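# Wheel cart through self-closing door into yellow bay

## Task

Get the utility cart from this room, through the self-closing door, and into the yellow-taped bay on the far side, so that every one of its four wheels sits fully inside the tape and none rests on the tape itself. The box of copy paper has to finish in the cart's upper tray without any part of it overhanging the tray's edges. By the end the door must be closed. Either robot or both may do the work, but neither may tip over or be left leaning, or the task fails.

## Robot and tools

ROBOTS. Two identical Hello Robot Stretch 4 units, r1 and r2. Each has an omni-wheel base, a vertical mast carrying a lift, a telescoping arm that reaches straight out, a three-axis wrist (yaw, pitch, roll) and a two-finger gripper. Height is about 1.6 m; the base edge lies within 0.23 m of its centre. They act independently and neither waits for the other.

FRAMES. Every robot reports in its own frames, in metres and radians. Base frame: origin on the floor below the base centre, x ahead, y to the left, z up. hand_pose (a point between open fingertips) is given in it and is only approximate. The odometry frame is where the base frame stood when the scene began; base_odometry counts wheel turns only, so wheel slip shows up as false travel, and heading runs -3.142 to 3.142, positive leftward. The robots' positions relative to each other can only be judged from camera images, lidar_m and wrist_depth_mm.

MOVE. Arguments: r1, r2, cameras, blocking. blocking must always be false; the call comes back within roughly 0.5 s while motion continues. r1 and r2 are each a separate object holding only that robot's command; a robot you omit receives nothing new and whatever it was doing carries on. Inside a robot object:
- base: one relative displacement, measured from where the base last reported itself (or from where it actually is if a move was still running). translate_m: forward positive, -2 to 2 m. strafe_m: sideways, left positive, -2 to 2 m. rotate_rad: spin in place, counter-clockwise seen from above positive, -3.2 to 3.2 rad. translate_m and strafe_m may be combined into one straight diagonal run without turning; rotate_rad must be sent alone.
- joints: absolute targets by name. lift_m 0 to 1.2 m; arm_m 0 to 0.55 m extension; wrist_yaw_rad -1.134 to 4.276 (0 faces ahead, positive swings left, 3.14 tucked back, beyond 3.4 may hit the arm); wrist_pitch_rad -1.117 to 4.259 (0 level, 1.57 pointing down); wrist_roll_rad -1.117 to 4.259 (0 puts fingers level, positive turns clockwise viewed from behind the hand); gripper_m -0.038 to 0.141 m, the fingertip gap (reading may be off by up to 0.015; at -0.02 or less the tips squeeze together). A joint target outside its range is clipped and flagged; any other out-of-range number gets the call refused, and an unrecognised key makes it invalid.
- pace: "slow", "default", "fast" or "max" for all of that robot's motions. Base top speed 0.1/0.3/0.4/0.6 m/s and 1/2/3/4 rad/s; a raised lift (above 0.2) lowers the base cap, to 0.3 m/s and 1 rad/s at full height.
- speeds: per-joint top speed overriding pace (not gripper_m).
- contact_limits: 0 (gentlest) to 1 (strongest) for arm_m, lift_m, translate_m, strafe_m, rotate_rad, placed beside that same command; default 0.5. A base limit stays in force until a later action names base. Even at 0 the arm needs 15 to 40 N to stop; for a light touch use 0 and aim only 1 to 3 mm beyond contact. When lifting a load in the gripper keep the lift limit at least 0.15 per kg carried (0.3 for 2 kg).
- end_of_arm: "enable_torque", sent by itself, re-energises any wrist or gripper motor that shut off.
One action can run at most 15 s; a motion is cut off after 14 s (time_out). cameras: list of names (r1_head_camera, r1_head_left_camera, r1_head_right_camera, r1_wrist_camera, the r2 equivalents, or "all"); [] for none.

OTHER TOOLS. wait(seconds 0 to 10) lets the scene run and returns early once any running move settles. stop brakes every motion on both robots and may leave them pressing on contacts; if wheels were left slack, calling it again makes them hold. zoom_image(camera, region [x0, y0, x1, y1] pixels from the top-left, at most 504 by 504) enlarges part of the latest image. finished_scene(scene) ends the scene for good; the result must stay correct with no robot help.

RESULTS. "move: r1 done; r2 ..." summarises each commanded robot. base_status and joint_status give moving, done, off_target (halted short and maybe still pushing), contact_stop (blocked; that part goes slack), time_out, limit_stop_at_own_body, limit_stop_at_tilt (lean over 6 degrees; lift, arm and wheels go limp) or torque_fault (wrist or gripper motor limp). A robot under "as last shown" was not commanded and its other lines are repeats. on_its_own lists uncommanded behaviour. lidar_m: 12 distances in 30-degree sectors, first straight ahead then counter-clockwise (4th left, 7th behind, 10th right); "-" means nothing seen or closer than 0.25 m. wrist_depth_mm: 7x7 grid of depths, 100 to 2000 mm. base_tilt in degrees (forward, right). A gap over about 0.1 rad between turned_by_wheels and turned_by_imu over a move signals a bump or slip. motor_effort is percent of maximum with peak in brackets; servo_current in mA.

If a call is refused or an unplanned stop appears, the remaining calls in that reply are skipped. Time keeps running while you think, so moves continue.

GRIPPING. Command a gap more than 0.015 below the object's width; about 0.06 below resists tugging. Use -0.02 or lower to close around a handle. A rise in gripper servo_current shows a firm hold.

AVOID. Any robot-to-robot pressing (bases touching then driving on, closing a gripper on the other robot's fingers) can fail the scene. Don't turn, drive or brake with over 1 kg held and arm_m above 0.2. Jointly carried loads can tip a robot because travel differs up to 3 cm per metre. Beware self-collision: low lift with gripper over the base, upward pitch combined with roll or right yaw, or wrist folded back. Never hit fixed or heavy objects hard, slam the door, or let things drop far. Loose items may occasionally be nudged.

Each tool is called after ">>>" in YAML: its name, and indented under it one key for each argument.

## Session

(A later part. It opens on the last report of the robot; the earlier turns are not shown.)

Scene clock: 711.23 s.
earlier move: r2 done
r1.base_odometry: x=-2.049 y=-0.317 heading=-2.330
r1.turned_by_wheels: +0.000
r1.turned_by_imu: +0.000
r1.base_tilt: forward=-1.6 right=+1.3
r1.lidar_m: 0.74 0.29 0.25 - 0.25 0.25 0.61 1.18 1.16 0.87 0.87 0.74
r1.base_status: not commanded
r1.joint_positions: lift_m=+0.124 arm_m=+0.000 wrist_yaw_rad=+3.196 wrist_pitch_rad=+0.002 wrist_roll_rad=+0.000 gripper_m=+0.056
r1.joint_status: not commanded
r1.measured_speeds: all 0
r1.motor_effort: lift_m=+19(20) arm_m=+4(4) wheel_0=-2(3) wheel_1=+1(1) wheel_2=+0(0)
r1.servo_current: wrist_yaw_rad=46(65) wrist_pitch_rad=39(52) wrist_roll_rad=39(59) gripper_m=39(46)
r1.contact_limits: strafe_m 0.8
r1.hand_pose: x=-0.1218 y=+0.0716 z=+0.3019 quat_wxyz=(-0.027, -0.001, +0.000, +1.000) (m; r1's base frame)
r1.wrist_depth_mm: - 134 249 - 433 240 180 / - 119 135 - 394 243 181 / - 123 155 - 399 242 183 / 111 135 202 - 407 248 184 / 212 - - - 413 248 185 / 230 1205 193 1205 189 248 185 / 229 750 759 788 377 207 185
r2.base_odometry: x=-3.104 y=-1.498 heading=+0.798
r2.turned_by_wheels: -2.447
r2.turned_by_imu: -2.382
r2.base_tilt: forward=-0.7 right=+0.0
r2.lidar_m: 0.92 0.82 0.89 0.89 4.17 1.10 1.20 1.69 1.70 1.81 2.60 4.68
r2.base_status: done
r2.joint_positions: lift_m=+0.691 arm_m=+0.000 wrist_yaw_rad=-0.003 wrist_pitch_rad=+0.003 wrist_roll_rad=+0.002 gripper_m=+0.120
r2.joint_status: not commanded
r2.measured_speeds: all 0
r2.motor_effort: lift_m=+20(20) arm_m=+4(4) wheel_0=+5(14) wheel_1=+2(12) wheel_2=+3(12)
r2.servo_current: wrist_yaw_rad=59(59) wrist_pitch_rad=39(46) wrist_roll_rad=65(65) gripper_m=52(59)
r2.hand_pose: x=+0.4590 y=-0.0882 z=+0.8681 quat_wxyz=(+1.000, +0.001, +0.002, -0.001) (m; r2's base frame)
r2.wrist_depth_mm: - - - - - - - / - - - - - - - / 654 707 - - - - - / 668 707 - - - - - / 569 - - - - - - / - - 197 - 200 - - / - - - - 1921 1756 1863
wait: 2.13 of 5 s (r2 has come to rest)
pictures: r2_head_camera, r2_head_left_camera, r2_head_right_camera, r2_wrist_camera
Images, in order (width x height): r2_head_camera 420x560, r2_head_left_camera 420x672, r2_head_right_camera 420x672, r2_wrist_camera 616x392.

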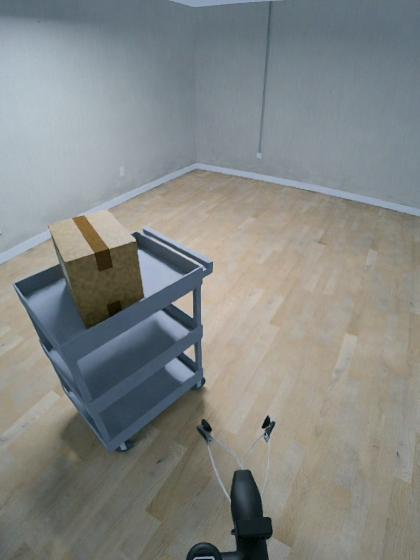

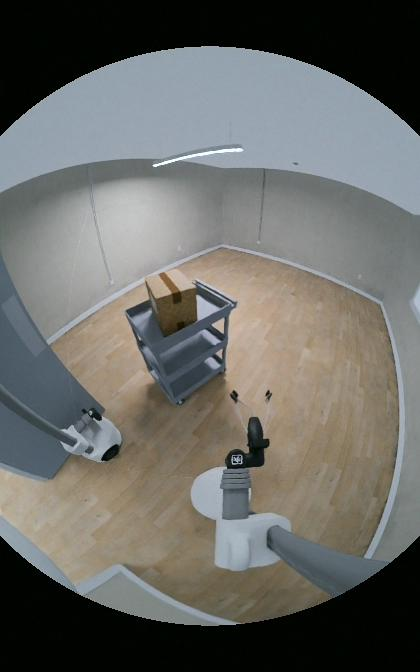

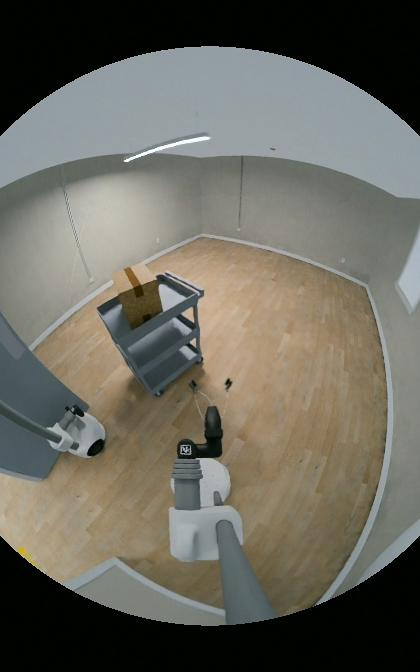

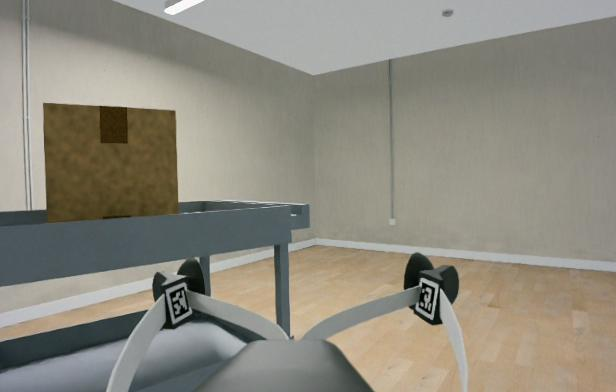

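>>> move:
  r2: {"base":{"translate_m":0.12,"strafe_m":0.63},"joints":{"lift_m":1.0}}
  blocking: false

>>> wait:
  seconds: 5
  cameras: ["r2_head_camera","r2_head_left_camera","r2_wrist_camera"]

Scene clock: 737.17 s.
move: r2 moving
r1: as last shown
r1.lidar_m: 0.75 0.29 0.25 - 0.25 0.26 0.58 1.19 1.18 0.82 0.83 0.73
r1.motor_effort: lift_m=+20(20) arm_m=+4(4) wheel_0=-2(3) wheel_1=+1(1) wheel_2=+0(0)
r1.servo_current: wrist_yaw_rad=39(65) wrist_pitch_rad=46(52) wrist_roll_rad=52(52) gripper_m=39(46)
r1.contact_limits: strafe_m 0.8
r1.wrist_depth_mm: - 134 249 - 433 239 180 / - 119 136 - 394 243 181 / - 122 155 - 402 244 183 / 112 135 202 - 407 248 183 / 211 - - - 413 248 185 / 230 1205 194 1182 187 248 186 / 229 750 759 788 375 206 185
r2.base_odometry: x=-3.123 y=-1.471 heading=+0.798
r2.turned_by_wheels: +0.000
r2.turned_by_imu: +0.000
r2.base_tilt: forward=-0.7 right=+0.1
r2.lidar_m: 0.91 0.78 0.84 0.86 4.14 1.10 1.18 1.64 1.74 1.85 2.67 4.69
r2.base_status: translate_m moving; strafe_m moving
r2.joint_positions: lift_m=+0.729 arm_m=+0.000 wrist_yaw_rad=-0.003 wrist_pitch_rad=+0.003 wrist_roll_rad=+0.002 gripper_m=+0.120
r2.joint_status: lift_m moving
r2.measured_speeds: translate_m=+0.023 strafe_m=+0.126 rotate_rad=+0.002 lift_m=+0.146 arm_m=+0.000 wrist_yaw_rad=+0.000 wrist_pitch_rad=+0.000 wrist_roll_rad=+0.000
r2.motor_effort: lift_m=+24(25) arm_m=+4(4) wheel_0=-13(13) wheel_1=+11(12) wheel_2=-8(8)
r2.servo_current: wrist_yaw_rad=59(59) wrist_pitch_rad=33(46) wrist_roll_rad=39(52) gripper_m=52(59)
r2.hand_pose: x=+0.4590 y=-0.0882 z=+0.9060 quat_wxyz=(+1.000, +0.001, +0.002, -0.001) (m; r2's base frame)
r2.wrist_depth_mm: - - - - - - - / - - - - - - - / - 691 - - - - - / - 683 - - - - - / 554 668 - - - - - / - - 198 - 200 - - / - - - - - 1863 1921
pictures: none

Scene clock: 740.23 s.
earlier move: r2 done
r1.base_odometry: x=-2.049 y=-0.317 heading=-2.330
r1.turned_by_wheels: +0.000
r1.turned_by_imu: +0.000
r1.base_tilt: forward=-1.6 right=+1.3
r1.lidar_m: 0.74 0.32 0.25 - 0.25 0.25 0.61 1.19 0.36 0.25 0.25 0.47
r1.base_status: not commanded
r1.joint_positions: lift_m=+0.124 arm_m=+0.000 wrist_yaw_rad=+3.196 wrist_pitch_rad=+0.002 wrist_roll_rad=+0.000 gripper_m=+0.056
r1.joint_status: not commanded
r1.measured_speeds: all 0
r1.motor_effort: lift_m=+20(20) arm_m=+4(4) wheel_0=-2(3) wheel_1=+1(1) wheel_2=+0(0)
r1.servo_current: wrist_yaw_rad=59(72) wrist_pitch_rad=39(52) wrist_roll_rad=46(72) gripper_m=39(46)
r1.contact_limits: strafe_m 0.8
r1.hand_pose: x=-0.1218 y=+0.0716 z=+0.3019 quat_wxyz=(-0.027, -0.001, +0.000, +1.000) (m; r1's base frame)
r1.wrist_depth_mm: - 134 248 - 433 239 180 / - 119 135 - 397 243 181 / - 122 156 - 402 244 183 / 112 135 202 - 407 247 185 / 212 - - - 410 248 185 / 230 1182 193 1182 188 249 185 / 229 741 750 809 377 206 185
r2.base_odometry: x=-3.471 y=-0.972 heading=+0.798
r2.turned_by_wheels: +0.000
r2.turned_by_imu: +0.001
r2.base_tilt: forward=-0.7 right=+0.0
r2.lidar_m: 0.66 0.36 0.25 0.26 0.88 3.80 0.99 1.34 2.30 2.43 3.49 0.63
r2.base_status: done
r2.joint_positions: lift_m=+1.000 arm_m=+0.000 wrist_yaw_rad=-0.003 wrist_pitch_rad=+0.003 wrist_roll_rad=+0.002 gripper_m=+0.120
r2.joint_status: all done
r2.measured_speeds: all 0
r2.motor_effort: lift_m=+20(25) arm_m=+4(4) wheel_0=-3(14) wheel_1=+2(13) wheel_2=-6(9)
r2.servo_current: wrist_yaw_rad=39(59) wrist_pitch_rad=39(52) wrist_roll_rad=46(65) gripper_m=52(59)
r2.hand_pose: x=+0.4590 y=-0.0882 z=+1.1770 quat_wxyz=(+1.000, +0.001, +0.002, -0.001) (m; r2's base frame)
r2.wrist_depth_mm: - - - - - - - / - - - - - - - / - - - - - - - / - - - - - - - / - - - - 809 - - / - - 201 750 199 585 - / - - - - 512 559 798
wait: 3.07 of 5 s (r2 has come to rest)
pictures: r2_head_camera, r2_head_left_camera, r2_wrist_camera
Images, in order (width x height): r2_head_camera 420x560, r2_head_left_camera 420x672, r2_wrist_camera 616x392.

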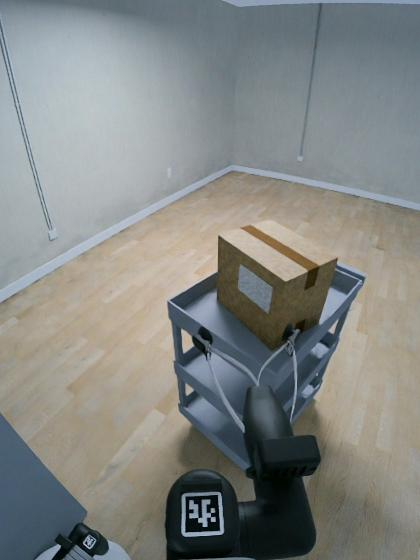

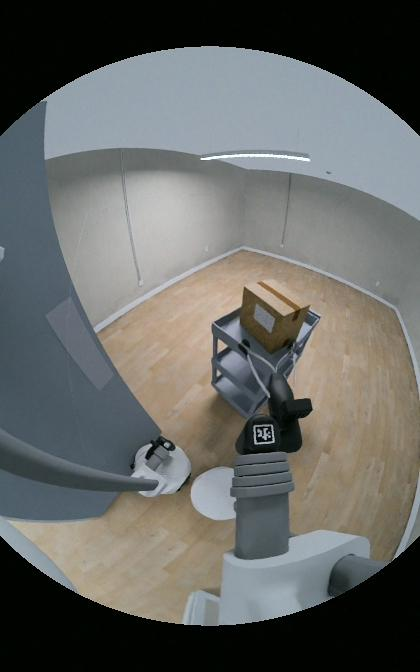

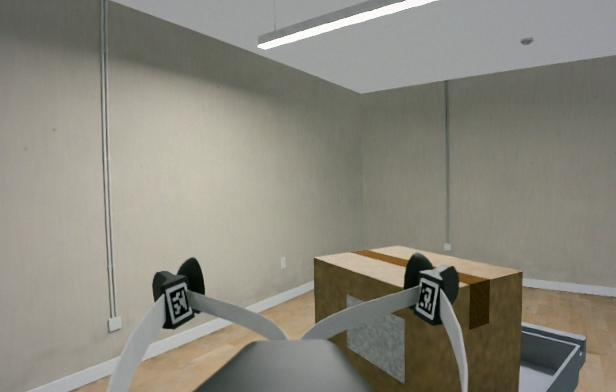

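>>> move:
  r2: {"base":{"strafe_m":-0.15},"pace":"slow"}
  blocking: false

>>> wait:
  seconds: 3
  cameras: ["r2_head_camera","r2_head_left_camera","r1_head_right_camera"]

Scene clock: 748.23 s.
move: r2 moving
r1: as last shown
r1.lidar_m: 0.73 0.31 0.25 - 0.25 0.25 0.60 1.19 0.42 0.26 0.27 0.50
r1.motor_effort: lift_m=+19(20) arm_m=+4(4) wheel_0=-2(2) wheel_1=+1(1) wheel_2=+0(0)
r1.servo_current: wrist_yaw_rad=39(59) wrist_pitch_rad=46(46) wrist_roll_rad=39(59) gripper_m=39(46)
r1.contact_limits: strafe_m 0.8
r1.wrist_depth_mm: - 134 248 - 430 240 180 / - 118 135 - 397 242 181 / - 122 155 - 402 244 183 / 111 135 202 - 410 247 183 / 211 - - - 413 248 185 / 229 1205 193 1205 187 248 185 / 229 750 750 788 377 207 185
r2.base_odometry: x=-3.461 y=-0.982 heading=+0.798
r2.turned_by_wheels: +0.000
r2.turned_by_imu: +0.000
r2.base_tilt: forward=-0.6 right=+0.1
r2.lidar_m: 0.63 0.43 0.26 0.27 0.90 3.84 1.00 1.34 2.27 2.44 3.49 0.62
r2.base_status: strafe_m moving
r2.joint_positions: lift_m=+1.000 arm_m=+0.000 wrist_yaw_rad=-0.003 wrist_pitch_rad=+0.003 wrist_roll_rad=+0.002 gripper_m=+0.120
r2.joint_status: not commanded
r2.measured_speeds: translate_m=+0.001 strafe_m=-0.055 rotate_rad=-0.004 lift_m=+0.000 arm_m=+0.000 wrist_yaw_rad=+0.000 wrist_pitch_rad=+0.000 wrist_roll_rad=+0.000
r2.motor_effort: lift_m=+20(21) arm_m=+4(4) wheel_0=+10(10) wheel_1=-7(8) wheel_2=+0(6)
r2.servo_current: wrist_yaw_rad=39(52) wrist_pitch_rad=39(46) wrist_roll_rad=59(59) gripper_m=52(59)
r2.hand_pose: x=+0.4590 y=-0.0882 z=+1.1770 quat_wxyz=(+1.000, +0.001, +0.002, -0.001) (m; r2's base frame)
r2.wrist_depth_mm: - - - - - - - / - - - - - - - / - - - - - - - / - - - - - - - / - - - - 820 - - / - - 200 732 213 591 - / - - - - 517 559 820
pictures: none

Scene clock: 750.40 s.
earlier move: r2 done
r1.base_odometry: x=-2.049 y=-0.317 heading=-2.330
r1.turned_by_wheels: +0.000
r1.turned_by_imu: +0.000
r1.base_tilt: forward=-1.6 right=+1.3
r1.lidar_m: 0.73 0.30 0.25 - 0.25 0.28 0.61 1.18 1.17 0.38 0.37 0.60
r1.base_status: not commanded
r1.joint_positions: lift_m=+0.124 arm_m=+0.000 wrist_yaw_rad=+3.196 wrist_pitch_rad=+0.002 wrist_roll_rad=+0.000 gripper_m=+0.056
r1.joint_status: not commanded
r1.measured_speeds: all 0
r1.motor_effort: lift_m=+19(20) arm_m=+4(4) wheel_0=-2(3) wheel_1=+1(1) wheel_2=+0(0)
r1.servo_current: wrist_yaw_rad=33(72) wrist_pitch_rad=39(52) wrist_roll_rad=46(65) gripper_m=46(52)
r1.contact_limits: strafe_m 0.8
r1.hand_pose: x=-0.1218 y=+0.0716 z=+0.3019 quat_wxyz=(-0.027, -0.001, +0.000, +1.000) (m; r1's base frame)
r1.wrist_depth_mm: - 134 249 - 430 241 179 / - 119 135 - 397 243 181 / - 122 155 - 404 244 183 / 111 135 202 - 410 248 185 / 213 - - - 407 247 185 / 230 1205 193 1182 187 249 185 / 229 768 750 798 375 206 186
r2.base_odometry: x=-3.364 y=-1.077 heading=+0.798
r2.turned_by_wheels: +0.000
r2.turned_by_imu: +0.000
r2.base_tilt: forward=-0.7 right=+0.1
r2.lidar_m: 0.59 0.98 0.38 0.41 1.05 1.03 1.01 1.51 2.16 2.31 3.28 0.75
r2.base_status: done
r2.joint_positions: lift_m=+1.000 arm_m=+0.000 wrist_yaw_rad=-0.003 wrist_pitch_rad=+0.003 wrist_roll_rad=+0.002 gripper_m=+0.120
r2.joint_status: not commanded
r2.measured_speeds: all 0
r2.motor_effort: lift_m=+20(21) arm_m=+4(4) wheel_0=+3(12) wheel_1=-5(9) wheel_2=+0(6)
r2.servo_current: wrist_yaw_rad=39(59) wrist_pitch_rad=33(46) wrist_roll_rad=39(59) gripper_m=52(59)
r2.hand_pose: x=+0.4590 y=-0.0882 z=+1.1770 quat_wxyz=(+1.000, +0.001, +0.002, -0.001) (m; r2's base frame)
r2.wrist_depth_mm: - - - - - - - / - - - - - - - / - - - - - - - / - - - - - - - / - - - 831 - - - / - - 201 535 214 - - / - - - - 609 - -
wait: 2.17 of 3 s (r2 has come to rest)
pictures: r1_head_right_camera, r2_head_camera, r2_head_left_camera
Images, in order (width x height): r1_head_right_camera 420x672, r2_head_camera 420x560, r2_head_left_camera 420x672.

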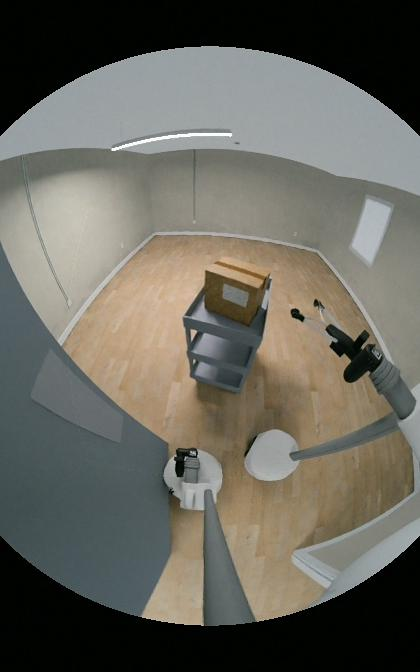

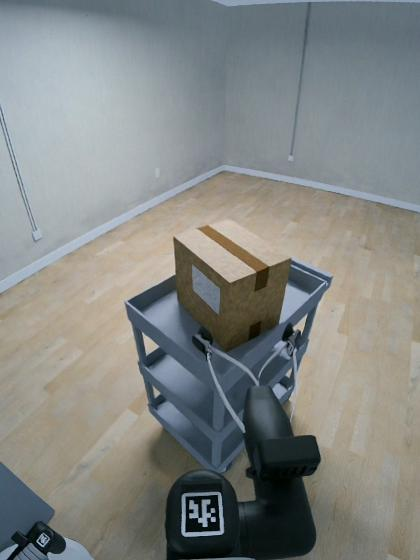

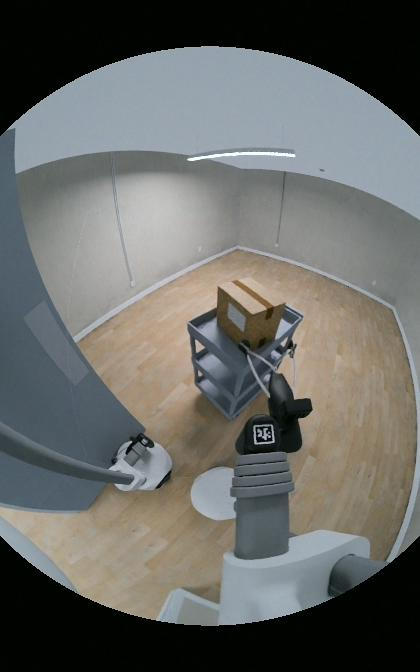

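>>> move:
  r1: {"base":{"strafe_m":0.2},"pace":"slow","contact_limits":{"strafe_m":0.6}}
  blocking: false

>>> wait:
  seconds: 4
  cameras: ["r1_head_right_camera","r2_head_left_camera"]

Scene clock: 761.50 s.
move: r1 moving
r1.base_odometry: x=-2.039 y=-0.327 heading=-2.329
r1.turned_by_wheels: +0.000
r1.turned_by_imu: +0.000
r1.base_tilt: forward=-1.6 right=+1.3
r1.lidar_m: 0.73 0.33 0.25 - 0.25 0.25 0.57 1.22 1.17 0.41 0.40 0.63
r1.base_status: strafe_m moving
r1.joint_positions: lift_m=+0.124 arm_m=+0.000 wrist_yaw_rad=+3.196 wrist_pitch_rad=+0.002 wrist_roll_rad=+0.000 gripper_m=+0.056
r1.joint_status: not commanded
r1.measured_speeds: translate_m=-0.001 strafe_m=+0.056 rotate_rad=+0.004 lift_m=+0.000 arm_m=+0.000 wrist_yaw_rad=+0.000 wrist_pitch_rad=+0.000 wrist_roll_rad=+0.000
r1.motor_effort: lift_m=+20(20) arm_m=+4(4) wheel_0=-9(12) wheel_1=+15(15) wheel_2=-1(1)
r1.servo_current: wrist_yaw_rad=52(65) wrist_pitch_rad=52(52) wrist_roll_rad=52(65) gripper_m=46(46)
r1.contact_limits: strafe_m 0.6
r1.hand_pose: x=-0.1218 y=+0.0716 z=+0.3019 quat_wxyz=(-0.027, -0.001, +0.000, +1.000) (m; r1's base frame)
r1.wrist_depth_mm: - 134 248 - 410 236 178 / - 119 135 - 421 239 181 / - 123 155 - 427 242 182 / 111 135 202 - 394 242 183 / 213 - - - 397 245 183 / 230 1205 194 1182 188 245 183 / 229 759 750 788 366 204 184
r2: as last shown
r2.lidar_m: 0.59 0.98 0.40 0.43 1.05 1.04 0.98 1.46 2.16 2.33 3.28 0.76
r2.motor_effort: lift_m=+20(21) arm_m=+4(4) wheel_0=+2(3) wheel_1=-5(5) wheel_2=+0(0)
r2.servo_current: wrist_yaw_rad=52(52) wrist_pitch_rad=39(46) wrist_roll_rad=59(65) gripper_m=52(59)
r2.wrist_depth_mm: - - - - - - - / - - - - - - - / - - - - - - - / - - - - - - - / - - - 831 - - - / - - 201 535 214 - - / - - - - 603 - -
pictures: none

Scene clock: 762.90 s.
earlier move: r1 contact_stop
r1.base_odometry: x=-2.023 y=-0.342 heading=-2.324
r1.turned_by_wheels: +0.006
r1.turned_by_imu: +0.000
r1.base_tilt: forward=-1.6 right=+1.3
r1.lidar_m: 0.75 0.32 0.25 - 0.25 0.25 0.56 1.18 1.17 0.39 0.41 0.62
r1.base_status: strafe_m contact_stop (by the wheels' count: +0.037 of +0.200)
r1.joint_positions: lift_m=+0.124 arm_m=+0.000 wrist_yaw_rad=+3.196 wrist_pitch_rad=+0.002 wrist_roll_rad=+0.000 gripper_m=+0.056
r1.joint_status: not commanded
r1.measured_speeds: all 0
r1.on_its_own: the wheels are slack since a contact_stop
r1.motor_effort: lift_m=+19(20) arm_m=+4(4) wheel_0=+0(30) wheel_1=+0(29) wheel_2=+0(6)
r1.servo_current: wrist_yaw_rad=52(65) wrist_pitch_rad=39(52) wrist_roll_rad=65(65) gripper_m=39(46)
r1.contact_limits: strafe_m 0.6
r1.hand_pose: x=-0.1218 y=+0.0716 z=+0.3019 quat_wxyz=(-0.027, -0.001, +0.000, +1.000) (m; r1's base frame)
r1.wrist_depth_mm: - 135 - - 384 226 173 / - 122 144 - 392 229 175 / - 124 179 - 394 245 176 / 109 135 213 - 399 233 178 / 216 - - - 366 235 178 / 1025 1205 194 1182 191 233 178 / 741 750 759 153 373 208 178
r2.base_odometry: x=-3.364 y=-1.077 heading=+0.798
r2.turned_by_wheels: +0.000
r2.turned_by_imu: +0.000
r2.base_tilt: forward=-0.7 right=+0.1
r2.lidar_m: 0.55 0.95 0.42 0.43 1.08 1.01 1.02 1.45 2.17 2.31 3.32 0.76
r2.base_status: not commanded
r2.joint_positions: lift_m=+1.000 arm_m=+0.000 wrist_yaw_rad=-0.003 wrist_pitch_rad=+0.003 wrist_roll_rad=+0.002 gripper_m=+0.120
r2.joint_status: not commanded
r2.measured_speeds: all 0
r2.motor_effort: lift_m=+20(21) arm_m=+4(4) wheel_0=+3(3) wheel_1=-5(5) wheel_2=+0(0)
r2.servo_current: wrist_yaw_rad=46(59) wrist_pitch_rad=39(46) wrist_roll_rad=33(65) gripper_m=46(59)
r2.hand_pose: x=+0.4590 y=-0.0882 z=+1.1770 quat_wxyz=(+1.000, +0.001, +0.002, -0.001) (m; r2's base frame)
r2.wrist_depth_mm: - - - - - - - / - - - - - - - / - - - - - - - / - - - - - - - / - - - 842 - - - / - - 201 535 214 - - / - - - - 609 - -
wait: 1.40 of 4 s (r1 has come to rest)
pictures: r1_head_right_camera, r2_head_left_camera
Images, in order (width x height): r1_head_right_camera 420x672, r2_head_left_camera 420x672.

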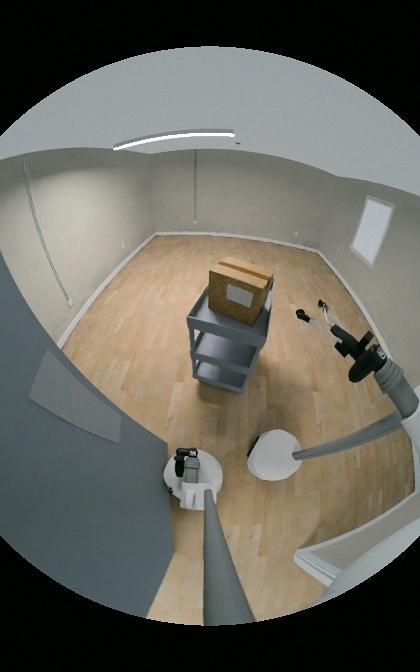

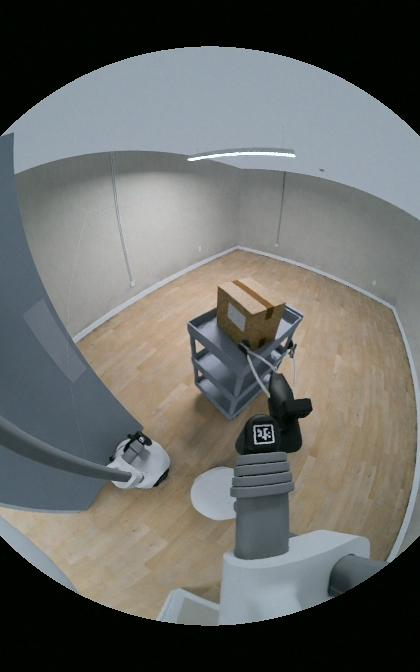

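>>> move:
  cameras: ["r2_head_camera","r1_head_right_camera"]
  blocking: false

>>> zoom_image:
  camera: "r2_head_camera"
  region: [100, 200, 350, 480]

>>> zoom_image:
  camera: "r1_head_right_camera"
  region: [150, 230, 310, 410]

Scene clock: 782.17 s.
r1.base_odometry: x=-2.023 y=-0.342 heading=-2.324
r1.turned_by_wheels: +0.000
r1.turned_by_imu: +0.000
r1.base_tilt: forward=-1.6 right=+1.3
r1.lidar_m: 0.73 0.31 0.25 - 0.25 0.26 0.54 1.20 1.17 0.41 0.42 0.63
r1.base_status: strafe_m contact_stop (by the wheels' count: +0.037 of +0.200)
r1.joint_positions: lift_m=+0.124 arm_m=+0.000 wrist_yaw_rad=+3.196 wrist_pitch_rad=+0.002 wrist_roll_rad=+0.000 gripper_m=+0.056
r1.joint_status: not commanded
r1.measured_speeds: all 0
r1.on_its_own: the wheels are slack since a contact_stop
r1.motor_effort: lift_m=+19(20) arm_m=+4(4) wheel_0=+0(30) wheel_1=+0(29) wheel_2=+0(6)
r1.servo_current: wrist_yaw_rad=33(65) wrist_pitch_rad=46(52) wrist_roll_rad=59(65) gripper_m=33(46)
r1.contact_limits: strafe_m 0.6
r1.hand_pose: x=-0.1218 y=+0.0716 z=+0.3019 quat_wxyz=(-0.027, -0.001, +0.000, +1.000) (m; r1's base frame)
r1.wrist_depth_mm: - 135 - - 387 226 173 / - 122 145 - 389 229 174 / - 124 178 - 397 244 176 / 109 135 213 - 399 233 178 / 216 - - - 366 234 178 / 1008 1205 193 1182 190 235 179 / 759 759 759 153 370 208 179
r2.base_odometry: x=-3.364 y=-1.077 heading=+0.798
r2.turned_by_wheels: +0.000
r2.turned_by_imu: +0.000
r2.base_tilt: forward=-0.7 right=+0.0
r2.lidar_m: 0.56 0.97 0.40 0.41 1.06 1.04 1.02 1.47 2.18 2.31 3.29 0.74
r2.base_status: not commanded
r2.joint_positions: lift_m=+1.000 arm_m=+0.000 wrist_yaw_rad=-0.003 wrist_pitch_rad=+0.003 wrist_roll_rad=+0.002 gripper_m=+0.120
r2.joint_status: not commanded
r2.measured_speeds: all 0
r2.motor_effort: lift_m=+20(21) arm_m=+3(4) wheel_0=+2(3) wheel_1=-5(5) wheel_2=+0(0)
r2.servo_current: wrist_yaw_rad=33(59) wrist_pitch_rad=39(46) wrist_roll_rad=52(65) gripper_m=52(59)
r2.hand_pose: x=+0.4590 y=-0.0882 z=+1.1770 quat_wxyz=(+1.000, +0.001, +0.002, -0.001) (m; r2's base frame)
r2.wrist_depth_mm: - - - - - - - / - - - - - - - / - - - - - - - / - - - - - - - / - - - 831 - - - / - - 201 530 214 - - / - - - - 609 - -
pictures: r1_head_right_camera, r2_head_camera
Images, in order (width x height): r1_head_right_camera 420x672, r2_head_camera 420x560.

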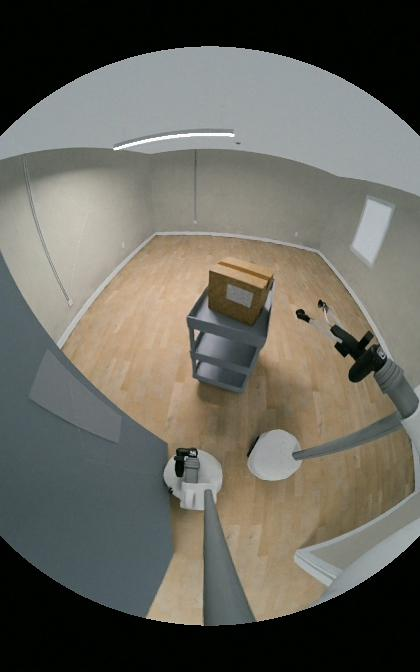

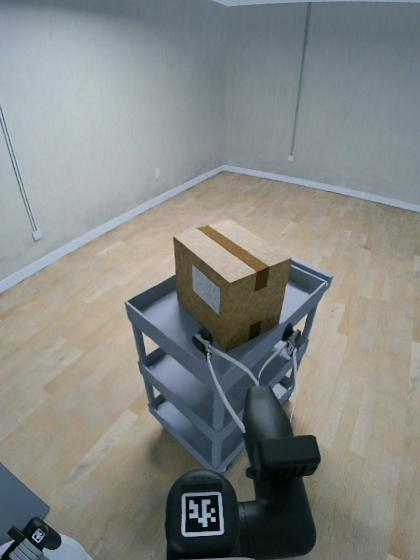

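Scaled by 1.800 from the camera's 420x560 image, which has a finer 1200x1600 frame.

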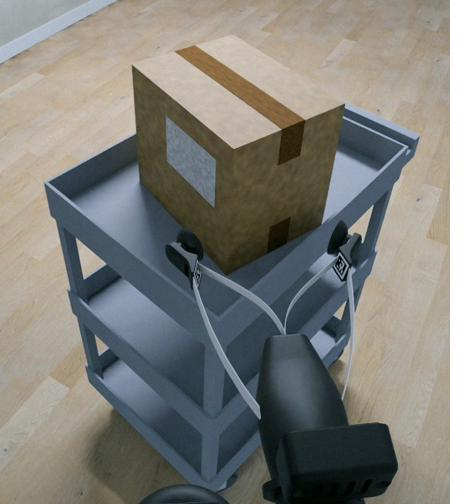

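Scaled by 2.800 from the camera's 420x672 image, which has a finer 600x960 frame.

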